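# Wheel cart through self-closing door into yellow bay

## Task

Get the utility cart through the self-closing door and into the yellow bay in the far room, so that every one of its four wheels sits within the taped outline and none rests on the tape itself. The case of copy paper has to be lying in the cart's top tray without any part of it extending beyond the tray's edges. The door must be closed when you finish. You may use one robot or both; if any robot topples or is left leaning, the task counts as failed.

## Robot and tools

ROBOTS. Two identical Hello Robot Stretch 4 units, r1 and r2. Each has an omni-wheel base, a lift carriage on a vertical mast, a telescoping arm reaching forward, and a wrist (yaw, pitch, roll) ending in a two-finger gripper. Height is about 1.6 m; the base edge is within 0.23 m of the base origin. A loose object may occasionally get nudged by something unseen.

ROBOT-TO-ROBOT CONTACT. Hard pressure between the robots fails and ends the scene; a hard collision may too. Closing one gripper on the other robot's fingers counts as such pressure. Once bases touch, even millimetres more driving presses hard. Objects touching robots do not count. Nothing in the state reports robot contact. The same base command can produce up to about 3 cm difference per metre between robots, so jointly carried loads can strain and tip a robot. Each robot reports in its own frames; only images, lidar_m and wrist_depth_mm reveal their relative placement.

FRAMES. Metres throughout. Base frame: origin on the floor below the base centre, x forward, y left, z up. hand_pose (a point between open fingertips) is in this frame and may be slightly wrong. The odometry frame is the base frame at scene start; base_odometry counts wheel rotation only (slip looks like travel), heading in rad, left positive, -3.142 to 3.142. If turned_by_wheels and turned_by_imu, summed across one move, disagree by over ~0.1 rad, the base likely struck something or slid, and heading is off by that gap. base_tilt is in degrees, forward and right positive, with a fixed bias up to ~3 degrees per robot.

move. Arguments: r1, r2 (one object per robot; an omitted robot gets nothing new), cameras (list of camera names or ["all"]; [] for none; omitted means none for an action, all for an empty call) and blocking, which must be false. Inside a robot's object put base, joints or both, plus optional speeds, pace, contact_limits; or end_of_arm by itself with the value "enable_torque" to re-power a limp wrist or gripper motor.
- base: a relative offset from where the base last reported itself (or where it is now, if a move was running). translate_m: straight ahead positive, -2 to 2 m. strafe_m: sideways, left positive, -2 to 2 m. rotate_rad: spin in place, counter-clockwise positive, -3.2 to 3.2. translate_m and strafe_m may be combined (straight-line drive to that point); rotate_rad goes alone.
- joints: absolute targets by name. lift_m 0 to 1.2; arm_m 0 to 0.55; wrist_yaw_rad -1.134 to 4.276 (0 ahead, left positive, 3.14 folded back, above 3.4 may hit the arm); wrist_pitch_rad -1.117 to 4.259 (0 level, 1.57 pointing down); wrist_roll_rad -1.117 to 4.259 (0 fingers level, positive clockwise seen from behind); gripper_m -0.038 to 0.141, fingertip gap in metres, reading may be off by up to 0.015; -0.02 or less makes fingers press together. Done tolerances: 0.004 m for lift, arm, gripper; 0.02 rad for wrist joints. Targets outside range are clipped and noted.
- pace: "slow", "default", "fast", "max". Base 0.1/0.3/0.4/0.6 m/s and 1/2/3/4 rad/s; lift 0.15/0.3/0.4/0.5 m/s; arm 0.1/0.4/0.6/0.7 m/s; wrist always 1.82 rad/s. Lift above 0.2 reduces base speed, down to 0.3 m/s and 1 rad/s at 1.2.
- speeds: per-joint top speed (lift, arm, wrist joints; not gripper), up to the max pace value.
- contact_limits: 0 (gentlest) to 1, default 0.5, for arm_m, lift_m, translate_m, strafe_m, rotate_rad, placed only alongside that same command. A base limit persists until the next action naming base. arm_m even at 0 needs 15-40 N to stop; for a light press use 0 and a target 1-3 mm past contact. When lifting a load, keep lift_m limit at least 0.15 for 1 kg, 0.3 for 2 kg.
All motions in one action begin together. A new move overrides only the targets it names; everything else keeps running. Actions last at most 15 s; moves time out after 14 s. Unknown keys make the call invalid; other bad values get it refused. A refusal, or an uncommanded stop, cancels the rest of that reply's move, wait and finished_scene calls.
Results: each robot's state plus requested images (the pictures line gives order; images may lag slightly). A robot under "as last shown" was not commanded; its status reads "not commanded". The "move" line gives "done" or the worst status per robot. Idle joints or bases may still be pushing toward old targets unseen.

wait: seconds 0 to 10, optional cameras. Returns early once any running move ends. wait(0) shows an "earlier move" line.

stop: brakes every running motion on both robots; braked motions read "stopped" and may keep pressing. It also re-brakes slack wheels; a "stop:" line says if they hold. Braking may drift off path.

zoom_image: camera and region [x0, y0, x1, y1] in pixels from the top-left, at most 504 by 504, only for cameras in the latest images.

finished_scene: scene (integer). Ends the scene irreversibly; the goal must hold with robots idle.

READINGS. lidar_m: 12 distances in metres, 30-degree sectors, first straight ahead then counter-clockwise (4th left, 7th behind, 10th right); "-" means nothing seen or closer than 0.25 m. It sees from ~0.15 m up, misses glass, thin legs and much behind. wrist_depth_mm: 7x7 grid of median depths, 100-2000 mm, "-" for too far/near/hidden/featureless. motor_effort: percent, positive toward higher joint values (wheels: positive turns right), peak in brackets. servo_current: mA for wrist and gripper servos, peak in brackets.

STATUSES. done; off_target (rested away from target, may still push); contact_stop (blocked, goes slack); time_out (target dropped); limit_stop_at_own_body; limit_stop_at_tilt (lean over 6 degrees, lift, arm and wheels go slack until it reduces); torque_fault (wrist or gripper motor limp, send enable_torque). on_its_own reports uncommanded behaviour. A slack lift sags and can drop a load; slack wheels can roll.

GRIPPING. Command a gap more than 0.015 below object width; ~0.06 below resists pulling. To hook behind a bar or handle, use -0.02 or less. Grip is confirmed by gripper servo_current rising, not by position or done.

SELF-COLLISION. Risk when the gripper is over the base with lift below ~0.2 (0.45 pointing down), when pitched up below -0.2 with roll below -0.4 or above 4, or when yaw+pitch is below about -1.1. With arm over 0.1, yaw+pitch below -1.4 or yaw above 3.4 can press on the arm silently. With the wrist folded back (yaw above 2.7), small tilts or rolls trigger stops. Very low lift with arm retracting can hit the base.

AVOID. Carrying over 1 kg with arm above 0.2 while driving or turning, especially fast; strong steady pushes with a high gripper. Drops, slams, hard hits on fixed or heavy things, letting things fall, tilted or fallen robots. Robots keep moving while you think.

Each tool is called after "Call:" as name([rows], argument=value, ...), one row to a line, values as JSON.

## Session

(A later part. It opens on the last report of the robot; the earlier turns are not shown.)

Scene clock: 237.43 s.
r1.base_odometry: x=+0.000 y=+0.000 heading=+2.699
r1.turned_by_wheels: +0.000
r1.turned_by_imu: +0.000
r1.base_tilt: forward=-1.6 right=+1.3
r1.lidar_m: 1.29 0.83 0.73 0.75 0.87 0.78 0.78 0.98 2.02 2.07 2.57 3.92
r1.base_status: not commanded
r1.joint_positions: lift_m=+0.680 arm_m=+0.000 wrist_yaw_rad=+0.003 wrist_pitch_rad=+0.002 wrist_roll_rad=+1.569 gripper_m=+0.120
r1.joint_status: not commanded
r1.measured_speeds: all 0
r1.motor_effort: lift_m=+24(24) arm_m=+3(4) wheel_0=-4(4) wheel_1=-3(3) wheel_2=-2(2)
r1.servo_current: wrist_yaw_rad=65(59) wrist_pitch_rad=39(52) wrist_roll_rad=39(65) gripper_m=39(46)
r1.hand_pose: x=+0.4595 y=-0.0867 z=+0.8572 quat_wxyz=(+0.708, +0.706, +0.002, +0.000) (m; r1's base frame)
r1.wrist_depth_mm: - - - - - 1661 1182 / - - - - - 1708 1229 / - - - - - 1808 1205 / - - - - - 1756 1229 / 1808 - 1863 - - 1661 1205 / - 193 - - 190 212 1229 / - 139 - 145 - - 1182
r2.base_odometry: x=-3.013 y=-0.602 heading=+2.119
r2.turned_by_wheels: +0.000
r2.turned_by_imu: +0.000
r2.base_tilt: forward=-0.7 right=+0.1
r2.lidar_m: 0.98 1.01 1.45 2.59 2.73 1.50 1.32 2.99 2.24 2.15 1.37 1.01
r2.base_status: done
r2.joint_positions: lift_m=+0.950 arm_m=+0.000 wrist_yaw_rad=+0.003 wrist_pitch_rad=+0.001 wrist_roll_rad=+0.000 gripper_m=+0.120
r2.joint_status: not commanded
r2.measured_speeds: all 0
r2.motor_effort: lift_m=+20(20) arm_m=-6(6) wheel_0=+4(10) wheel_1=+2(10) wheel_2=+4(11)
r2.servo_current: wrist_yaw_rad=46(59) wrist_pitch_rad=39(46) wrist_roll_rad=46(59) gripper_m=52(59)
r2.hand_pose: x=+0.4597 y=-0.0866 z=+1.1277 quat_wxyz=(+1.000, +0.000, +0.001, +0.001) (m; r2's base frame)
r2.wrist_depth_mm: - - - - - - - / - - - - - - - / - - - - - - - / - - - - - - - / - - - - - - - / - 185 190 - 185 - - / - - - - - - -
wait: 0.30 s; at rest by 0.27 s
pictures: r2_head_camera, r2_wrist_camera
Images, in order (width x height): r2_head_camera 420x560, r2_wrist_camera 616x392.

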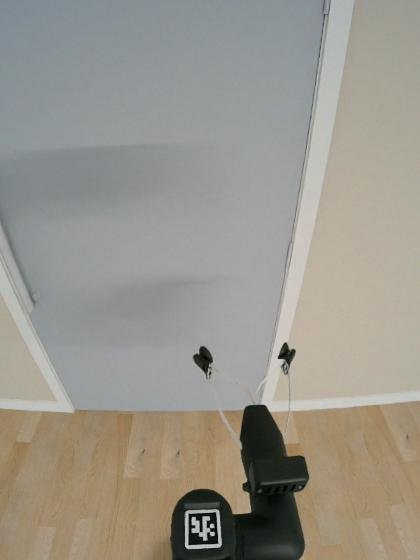

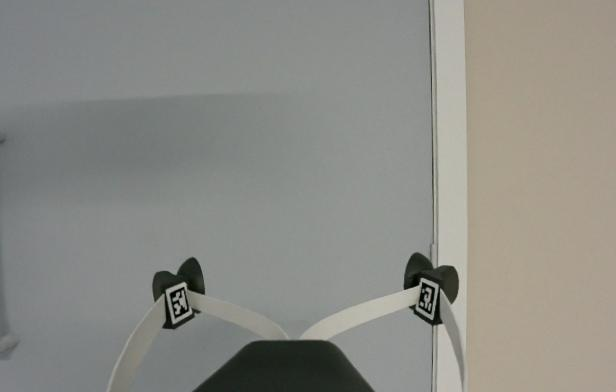

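Call:
move(blocking=false, r2={"base":{"strafe_m":0.58}})

Call:
wait(seconds=4)

Call:
wait(seconds=0.3, cameras=["r2_wrist_camera","r2_head_camera"])

Scene clock: 242.47 s.
move: r2 moving
r1: as last shown
r1.lidar_m: 1.27 0.85 0.75 0.76 0.85 0.75 0.79 0.97 2.03 2.06 2.58 3.91
r1.motor_effort: lift_m=+24(24) arm_m=+4(4) wheel_0=-3(4) wheel_1=-3(3) wheel_2=-2(2)
r1.servo_current: wrist_yaw_rad=39(78) wrist_pitch_rad=39(46) wrist_roll_rad=39(59) gripper_m=46(46)
r1.wrist_depth_mm: - - - - - 1708 1205 / - - - - - 1661 1205 / - - - - - 1808 1229 / - - - - - 1708 1229 / 1863 - 1921 - - 1661 1229 / - 193 - - 191 212 1281 / - 139 - 145 - - 1182
r2.base_odometry: x=-3.044 y=-0.620 heading=+2.119
r2.turned_by_wheels: +0.000
r2.turned_by_imu: +0.001
r2.base_tilt: forward=-0.7 right=+0.1
r2.lidar_m: 0.98 1.03 1.44 2.54 2.68 1.49 1.35 3.05 2.29 2.20 1.37 1.03
r2.base_status: strafe_m moving
r2.joint_positions: lift_m=+0.950 arm_m=+0.000 wrist_yaw_rad=+0.003 wrist_pitch_rad=+0.001 wrist_roll_rad=+0.000 gripper_m=+0.120
r2.joint_status: not commanded
r2.measured_speeds: translate_m=-0.001 strafe_m=+0.140 rotate_rad=+0.007 lift_m=+0.000 arm_m=+0.000 wrist_yaw_rad=-0.001 wrist_pitch_rad=+0.000 wrist_roll_rad=+0.000
r2.motor_effort: lift_m=+20(20) arm_m=-5(6) wheel_0=-8(11) wheel_1=+11(12) wheel_2=-1(3)
r2.servo_current: wrist_yaw_rad=52(65) wrist_pitch_rad=46(46) wrist_roll_rad=52(52) gripper_m=59(59)
r2.hand_pose: x=+0.4597 y=-0.0867 z=+1.1277 quat_wxyz=(+1.000, +0.000, +0.001, +0.001) (m; r2's base frame)
r2.wrist_depth_mm: - - - - - - - / - - - - - - - / - - - - - - - / - - - - - - - / - - - - - - - / - 186 190 - 186 - - / - - - - - - -
pictures: none

Scene clock: 245.23 s.
earlier move: r2 done
r1.base_odometry: x=+0.000 y=+0.000 heading=+2.699
r1.turned_by_wheels: +0.000
r1.turned_by_imu: +0.000
r1.base_tilt: forward=-1.6 right=+1.3
r1.lidar_m: 1.26 0.84 0.74 0.75 0.85 0.78 0.77 0.98 2.03 2.04 2.55 3.93
r1.base_status: not commanded
r1.joint_positions: lift_m=+0.680 arm_m=+0.000 wrist_yaw_rad=+0.003 wrist_pitch_rad=+0.002 wrist_roll_rad=+1.569 gripper_m=+0.120
r1.joint_status: not commanded
r1.measured_speeds: all 0
r1.motor_effort: lift_m=+24(24) arm_m=+4(4) wheel_0=-3(4) wheel_1=-3(3) wheel_2=-2(2)
r1.servo_current: wrist_yaw_rad=39(78) wrist_pitch_rad=46(52) wrist_roll_rad=59(72) gripper_m=39(46)
r1.hand_pose: x=+0.4595 y=-0.0867 z=+0.8572 quat_wxyz=(+0.708, +0.706, +0.002, +0.000) (m; r1's base frame)
r1.wrist_depth_mm: - - - - - 1756 1205 / - - - - - 1661 1229 / - - - - - 1808 1229 / - - - - - 1756 1229 / 1808 - 1921 - - 1708 1255 / - 193 - - 191 213 1229 / - 138 - 145 - - 1160
r2.base_odometry: x=-3.508 y=-0.904 heading=+2.119
r2.turned_by_wheels: +0.000
r2.turned_by_imu: +0.000
r2.base_tilt: forward=-0.6 right=+0.1
r2.lidar_m: 0.93 1.05 1.48 1.99 2.13 2.94 1.40 1.40 2.84 2.73 1.37 1.04
r2.base_status: done
r2.joint_positions: lift_m=+0.950 arm_m=+0.000 wrist_yaw_rad=+0.003 wrist_pitch_rad=+0.001 wrist_roll_rad=+0.000 gripper_m=+0.120
r2.joint_status: not commanded
r2.measured_speeds: all 0
r2.motor_effort: lift_m=+20(20) arm_m=-6(6) wheel_0=-2(12) wheel_1=+3(12) wheel_2=+0(3)
r2.servo_current: wrist_yaw_rad=59(65) wrist_pitch_rad=46(46) wrist_roll_rad=46(59) gripper_m=52(59)
r2.hand_pose: x=+0.4596 y=-0.0867 z=+1.1277 quat_wxyz=(+1.000, +0.000, +0.001, +0.001) (m; r2's base frame)
r2.wrist_depth_mm: - - - - - - - / - - - - - - - / - - 768 - - - - / - - 768 - - - - / - - 699 - - - - / - 185 196 - 186 - - / - - - - - - -
wait: 2.77 of 4 s (r2 has come to rest)
pictures: none

Scene clock: 245.53 s.
r1.base_odometry: x=+0.000 y=+0.000 heading=+2.699
r1.turned_by_wheels: +0.000
r1.turned_by_imu: +0.000
r1.base_tilt: forward=-1.6 right=+1.3
r1.lidar_m: 1.26 0.84 0.74 0.75 0.86 0.76 0.76 0.99 2.02 2.07 2.57 3.92
r1.base_status: not commanded
r1.joint_positions: lift_m=+0.680 arm_m=+0.000 wrist_yaw_rad=+0.003 wrist_pitch_rad=+0.002 wrist_roll_rad=+1.569 gripper_m=+0.120
r1.joint_status: not commanded
r1.measured_speeds: all 0
r1.motor_effort: lift_m=+24(24) arm_m=+4(4) wheel_0=-4(4) wheel_1=-3(3) wheel_2=-2(2)
r1.servo_current: wrist_yaw_rad=39(78) wrist_pitch_rad=39(52) wrist_roll_rad=46(72) gripper_m=39(46)
r1.hand_pose: x=+0.4595 y=-0.0867 z=+0.8572 quat_wxyz=(+0.708, +0.706, +0.002, +0.000) (m; r1's base frame)
r1.wrist_depth_mm: - - - - - 1708 1205 / - - - - - 1756 1205 / - - - - - 1756 1205 / - - - - - 1756 1229 / 1863 - 1863 - - 1618 1255 / - 193 - - 191 212 1255 / - 139 - 144 - - 1205
r2.base_odometry: x=-3.508 y=-0.904 heading=+2.119
r2.turned_by_wheels: +0.000
r2.turned_by_imu: +0.000
r2.base_tilt: forward=-0.6 right=+0.1
r2.lidar_m: 0.95 1.06 1.48 2.01 2.10 2.93 1.41 1.37 2.83 2.72 1.41 1.02
r2.base_status: done
r2.joint_positions: lift_m=+0.950 arm_m=+0.000 wrist_yaw_rad=+0.003 wrist_pitch_rad=+0.001 wrist_roll_rad=+0.000 gripper_m=+0.120
r2.joint_status: not commanded
r2.measured_speeds: all 0
r2.motor_effort: lift_m=+20(20) arm_m=-5(6) wheel_0=-2(12) wheel_1=+2(12) wheel_2=+0(3)
r2.servo_current: wrist_yaw_rad=46(65) wrist_pitch_rad=46(46) wrist_roll_rad=59(59) gripper_m=52(59)
r2.hand_pose: x=+0.4596 y=-0.0867 z=+1.1277 quat_wxyz=(+1.000, +0.000, +0.001, +0.001) (m; r2's base frame)
r2.wrist_depth_mm: - - - - - - - / - - - - - - - / - - 759 - - - - / - - 768 - - - - / - - 707 - - - - / - 185 196 - 185 - - / - - - - - - -
wait: 0.30 s; at rest by 0.27 s
pictures: r2_head_camera, r2_wrist_camera
Images, in order (width x height): r2_head_camera 420x560, r2_wrist_camera 616x392.

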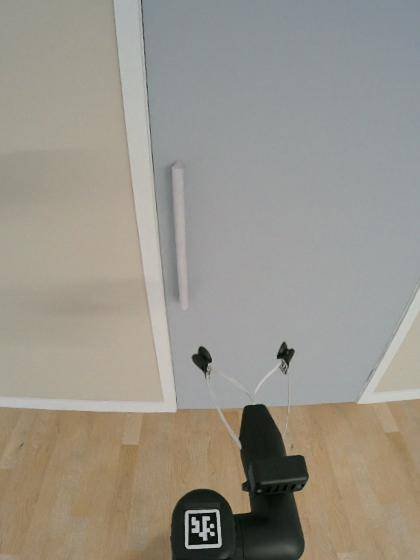

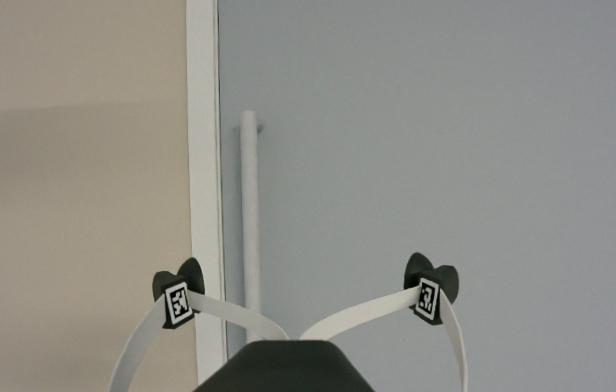

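Call:
move(blocking=false, r2={"base":{"rotate_rad":0.07}})

Call:
wait(seconds=2)

Call:
move(blocking=false, r2={"base":{"translate_m":0.34,"strafe_m":0.05}})

Call:
wait(seconds=4)

Call:
wait(seconds=0.3, cameras=["r2_wrist_camera","r2_head_camera"])

Scene clock: 254.87 s.
move: r2 moving
r1: as last shown
r1.lidar_m: 1.27 0.82 0.73 0.75 0.86 0.75 0.79 1.00 2.01 2.06 2.57 3.91
r1.motor_effort: lift_m=+24(24) arm_m=+3(4) wheel_0=-3(4) wheel_1=-3(3) wheel_2=-2(2)
r1.servo_current: wrist_yaw_rad=52(65) wrist_pitch_rad=46(46) wrist_roll_rad=78(78) gripper_m=39(46)
r1.wrist_depth_mm: - - - - - 1708 1205 / - - - - - 1756 1205 / - - - - - 1756 1205 / - - - - - 1756 1255 / 1863 - 1983 - - 1618 1229 / - 193 - - 191 212 1229 / - 139 - 144 - - 1182
r2.base_odometry: x=-3.508 y=-0.904 heading=+2.188
r2.turned_by_wheels: +0.069
r2.turned_by_imu: +0.068
r2.base_tilt: forward=-0.7 right=+0.1
r2.lidar_m: 0.92 1.04 1.60 1.98 2.11 3.17 1.39 1.71 2.80 2.73 1.32 1.02
r2.base_status: rotate_rad moving
r2.joint_positions: lift_m=+0.950 arm_m=+0.000 wrist_yaw_rad=+0.003 wrist_pitch_rad=+0.001 wrist_roll_rad=+0.000 gripper_m=+0.120
r2.joint_status: not commanded
r2.measured_speeds: all 0
r2.motor_effort: lift_m=+20(20) arm_m=-6(6) wheel_0=-5(10) wheel_1=-2(8) wheel_2=-4(10)
r2.servo_current: wrist_yaw_rad=46(52) wrist_pitch_rad=39(46) wrist_roll_rad=39(52) gripper_m=46(52)
r2.hand_pose: x=+0.4596 y=-0.0867 z=+1.1277 quat_wxyz=(+1.000, +0.000, +0.001, +0.001) (m; r2's base frame)
r2.wrist_depth_mm: - - - - - - - / - - - - - - - / - - - - - - - / - - - - - - - / - - - - - - - / - 185 196 699 185 - - / - - - - - - -
pictures: none

Scene clock: 255.07 s.
earlier move: r2 done
r1.base_odometry: x=+0.000 y=+0.000 heading=+2.699
r1.turned_by_wheels: +0.000
r1.turned_by_imu: +0.000
r1.base_tilt: forward=-1.6 right=+1.2
r1.lidar_m: 1.28 0.86 0.74 0.76 0.84 0.76 0.79 0.99 2.02 2.05 2.56 3.92
r1.base_status: not commanded
r1.joint_positions: lift_m=+0.680 arm_m=+0.000 wrist_yaw_rad=+0.003 wrist_pitch_rad=+0.002 wrist_roll_rad=+1.569 gripper_m=+0.120
r1.joint_status: not commanded
r1.measured_speeds: all 0
r1.motor_effort: lift_m=+24(24) arm_m=+4(4) wheel_0=-4(4) wheel_1=-3(3) wheel_2=-2(2)
r1.servo_current: wrist_yaw_rad=52(65) wrist_pitch_rad=33(52) wrist_roll_rad=46(78) gripper_m=39(46)
r1.hand_pose: x=+0.4595 y=-0.0867 z=+0.8572 quat_wxyz=(+0.708, +0.706, +0.002, +0.000) (m; r1's base frame)
r1.wrist_depth_mm: - - - - - 1708 1229 / - - - - - 1708 1229 / - - - - - 1708 1229 / - - - - - 1808 1229 / 1863 - 1863 - - 1661 1255 / - 193 - - 190 212 1229 / - 139 - 144 - - 1160
r2.base_odometry: x=-3.508 y=-0.904 heading=+2.188
r2.turned_by_wheels: +0.000
r2.turned_by_imu: +0.000
r2.base_tilt: forward=-0.6 right=+0.1
r2.lidar_m: 0.91 1.05 1.58 2.00 2.17 3.16 1.38 1.71 2.79 2.74 1.32 1.02
r2.base_status: done
r2.joint_positions: lift_m=+0.950 arm_m=+0.000 wrist_yaw_rad=+0.003 wrist_pitch_rad=+0.001 wrist_roll_rad=+0.000 gripper_m=+0.120
r2.joint_status: not commanded
r2.measured_speeds: all 0
r2.motor_effort: lift_m=+20(20) arm_m=-6(6) wheel_0=-2(10) wheel_1=-2(8) wheel_2=-4(10)
r2.servo_current: wrist_yaw_rad=39(52) wrist_pitch_rad=39(46) wrist_roll_rad=39(59) gripper_m=52(52)
r2.hand_pose: x=+0.4596 y=-0.0867 z=+1.1277 quat_wxyz=(+1.000, +0.000, +0.001, +0.001) (m; r2's base frame)
r2.wrist_depth_mm: - - - - - - - / - - - - - - - / - - - - - - - / - - - - - - - / - - - - - - - / - 186 196 707 185 - - / - - - - - - -
wait: 0.20 of 2 s (r2 has come to rest)
pictures: none

Scene clock: 255.57 s.
move: r2 moving
r1: as last shown
r1.base_tilt: forward=-1.6 right=+1.3
r1.lidar_m: 1.30 0.84 0.73 0.77 0.85 0.76 0.79 1.00 2.03 2.06 2.55 3.92
r1.servo_current: wrist_yaw_rad=46(65) wrist_pitch_rad=46(46) wrist_roll_rad=39(65) gripper_m=39(52)
r1.wrist_depth_mm: - - - - - 1708 1229 / - - - - - 1708 1205 / - - - - - 1756 1205 / - - - - - 1756 1255 / 1756 - 1921 - - 1708 1229 / - 193 - - 190 213 1255 / - 139 - 145 - - 1229
r2.base_odometry: x=-3.530 y=-0.881 heading=+2.188
r2.turned_by_wheels: +0.000
r2.turned_by_imu: +0.000
r2.base_tilt: forward=-0.7 right=+0.1
r2.lidar_m: 0.88 1.02 1.51 1.98 2.15 3.19 1.38 3.58 2.82 2.74 1.28 0.97
r2.base_status: translate_m moving; strafe_m moving
r2.joint_positions: lift_m=+0.950 arm_m=+0.000 wrist_yaw_rad=+0.003 wrist_pitch_rad=+0.001 wrist_roll_rad=+0.000 gripper_m=+0.120
r2.joint_status: not commanded
r2.measured_speeds: translate_m=+0.122 strafe_m=+0.019 rotate_rad=-0.003 lift_m=+0.000 arm_m=+0.000 wrist_yaw_rad=+0.000 wrist_pitch_rad=+0.000 wrist_roll_rad=+0.000
r2.motor_effort: lift_m=+20(20) arm_m=-6(6) wheel_0=+9(10) wheel_1=+9(9) wheel_2=-12(13)
r2.servo_current: wrist_yaw_rad=52(52) wrist_pitch_rad=39(46) wrist_roll_rad=39(59) gripper_m=46(59)
r2.hand_pose: x=+0.4596 y=-0.0867 z=+1.1277 quat_wxyz=(+1.000, +0.000, +0.001, +0.001) (m; r2's base frame)
r2.wrist_depth_mm: - - 741 - - - - / - - - - - - - / - - - - - - - / - - - - - - - / - - - - - - - / - 186 190 162 185 - - / - - - - - - -
pictures: none

Scene clock: 257.70 s.
earlier move: r2 done
r1.base_odometry: x=+0.000 y=+0.000 heading=+2.699
r1.turned_by_wheels: +0.000
r1.turned_by_imu: +0.000
r1.base_tilt: forward=-1.6 right=+1.3
r1.lidar_m: 1.31 0.84 0.74 0.76 0.87 0.77 0.78 0.99 2.00 2.06 2.56 3.93
r1.base_status: not commanded
r1.joint_positions: lift_m=+0.680 arm_m=+0.000 wrist_yaw_rad=+0.003 wrist_pitch_rad=+0.002 wrist_roll_rad=+1.569 gripper_m=+0.120
r1.joint_status: not commanded
r1.measured_speeds: all 0
r1.motor_effort: lift_m=+24(24) arm_m=+3(4) wheel_0=-3(4) wheel_1=-3(3) wheel_2=-2(2)
r1.servo_current: wrist_yaw_rad=46(72) wrist_pitch_rad=39(46) wrist_roll_rad=59(72) gripper_m=46(52)
r1.hand_pose: x=+0.4595 y=-0.0867 z=+0.8572 quat_wxyz=(+0.708, +0.706, +0.002, +0.000) (m; r1's base frame)
r1.wrist_depth_mm: - - - - - 1708 1205 / - - - - - 1708 1205 / - - - - - 1708 1229 / - - - - - 1708 1205 / 1863 - 1863 - - 1708 1229 / - 193 - - 191 212 1229 / - 139 - 144 - - 1182
r2.base_odometry: x=-3.745 y=-0.656 heading=+2.188
r2.turned_by_wheels: +0.000
r2.turned_by_imu: +0.001
r2.base_tilt: forward=-0.7 right=+0.1
r2.lidar_m: 0.57 0.72 1.04 1.91 2.06 3.07 1.74 3.72 2.86 1.93 0.88 0.69
r2.base_status: done
r2.joint_positions: lift_m=+0.950 arm_m=+0.000 wrist_yaw_rad=+0.003 wrist_pitch_rad=+0.001 wrist_roll_rad=+0.000 gripper_m=+0.120
r2.joint_status: not commanded
r2.measured_speeds: all 0
r2.motor_effort: lift_m=+20(20) arm_m=-6(6) wheel_0=+2(12) wheel_1=+4(10) wheel_2=-3(15)
r2.servo_current: wrist_yaw_rad=46(59) wrist_pitch_rad=39(46) wrist_roll_rad=46(59) gripper_m=52(59)
r2.hand_pose: x=+0.4596 y=-0.0867 z=+1.1277 quat_wxyz=(+1.000, +0.000, +0.001, +0.001) (m; r2's base frame)
r2.wrist_depth_mm: 473 455 433 - - 399 392 / 477 455 430 355 - 404 394 / 473 459 433 357 - 402 394 / 473 462 439 357 - 404 399 / 480 466 442 357 - 404 399 / - 469 218 357 185 - 399 / - 477 449 - - - 402
wait: 2.13 of 4 s (r2 has come to rest)
pictures: none

Scene clock: 258.00 s.
r1.base_odometry: x=+0.000 y=+0.000 heading=+2.699
r1.turned_by_wheels: +0.000
r1.turned_by_imu: +0.000
r1.base_tilt: forward=-1.6 right=+1.3
r1.lidar_m: 1.28 0.83 0.75 0.76 0.84 0.76 0.78 0.99 2.04 2.06 2.57 3.91
r1.base_status: not commanded
r1.joint_positions: lift_m=+0.680 arm_m=+0.000 wrist_yaw_rad=+0.003 wrist_pitch_rad=+0.002 wrist_roll_rad=+1.569 gripper_m=+0.120
r1.joint_status: not commanded
r1.measured_speeds: all 0
r1.motor_effort: lift_m=+24(24) arm_m=+3(4) wheel_0=-4(4) wheel_1=-3(3) wheel_2=-2(2)
r1.servo_current: wrist_yaw_rad=59(72) wrist_pitch_rad=39(46) wrist_roll_rad=52(72) gripper_m=39(52)
r1.hand_pose: x=+0.4595 y=-0.0867 z=+0.8572 quat_wxyz=(+0.708, +0.706, +0.002, +0.000) (m; r1's base frame)
r1.wrist_depth_mm: - - - - - 1756 1229 / - - - - - 1756 1205 / - - - - - 1708 1229 / - - - - - 1708 1229 / 1756 - 1983 - - 1661 1255 / - 193 - - 190 213 1255 / - 139 - 144 - - 1182
r2.base_odometry: x=-3.745 y=-0.656 heading=+2.188
r2.turned_by_wheels: +0.000
r2.turned_by_imu: +0.000
r2.base_tilt: forward=-0.7 right=+0.0
r2.lidar_m: 0.57 0.71 1.07 1.91 2.06 3.04 1.72 3.69 2.87 1.96 0.87 0.67
r2.base_status: done
r2.joint_positions: lift_m=+0.950 arm_m=+0.000 wrist_yaw_rad=+0.003 wrist_pitch_rad=+0.001 wrist_roll_rad=+0.000 gripper_m=+0.120
r2.joint_status: not commanded
r2.measured_speeds: all 0
r2.motor_effort: lift_m=+20(20) arm_m=-6(6) wheel_0=+2(12) wheel_1=+4(10) wheel_2=-3(15)
r2.servo_current: wrist_yaw_rad=39(59) wrist_pitch_rad=39(46) wrist_roll_rad=46(59) gripper_m=52(59)
r2.hand_pose: x=+0.4596 y=-0.0867 z=+1.1277 quat_wxyz=(+1.000, +0.000, +0.001, +0.001) (m; r2's base frame)
r2.wrist_depth_mm: 469 455 430 - - 402 392 / 473 459 430 355 - 402 389 / 477 462 433 355 - 407 394 / 480 466 433 357 - 404 397 / 484 466 439 357 - 404 399 / - 466 216 357 185 - 402 / - 473 452 - - - 404
wait: 0.30 s; at rest by 0.27 s
pictures: r2_head_camera, r2_wrist_camera
Images, in order (width x height): r2_head_camera 420x560, r2_wrist_camera 616x392.

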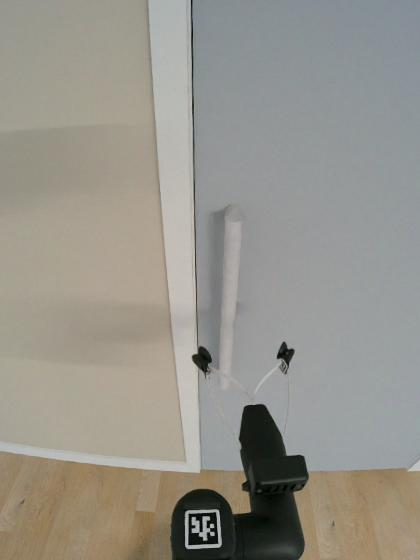

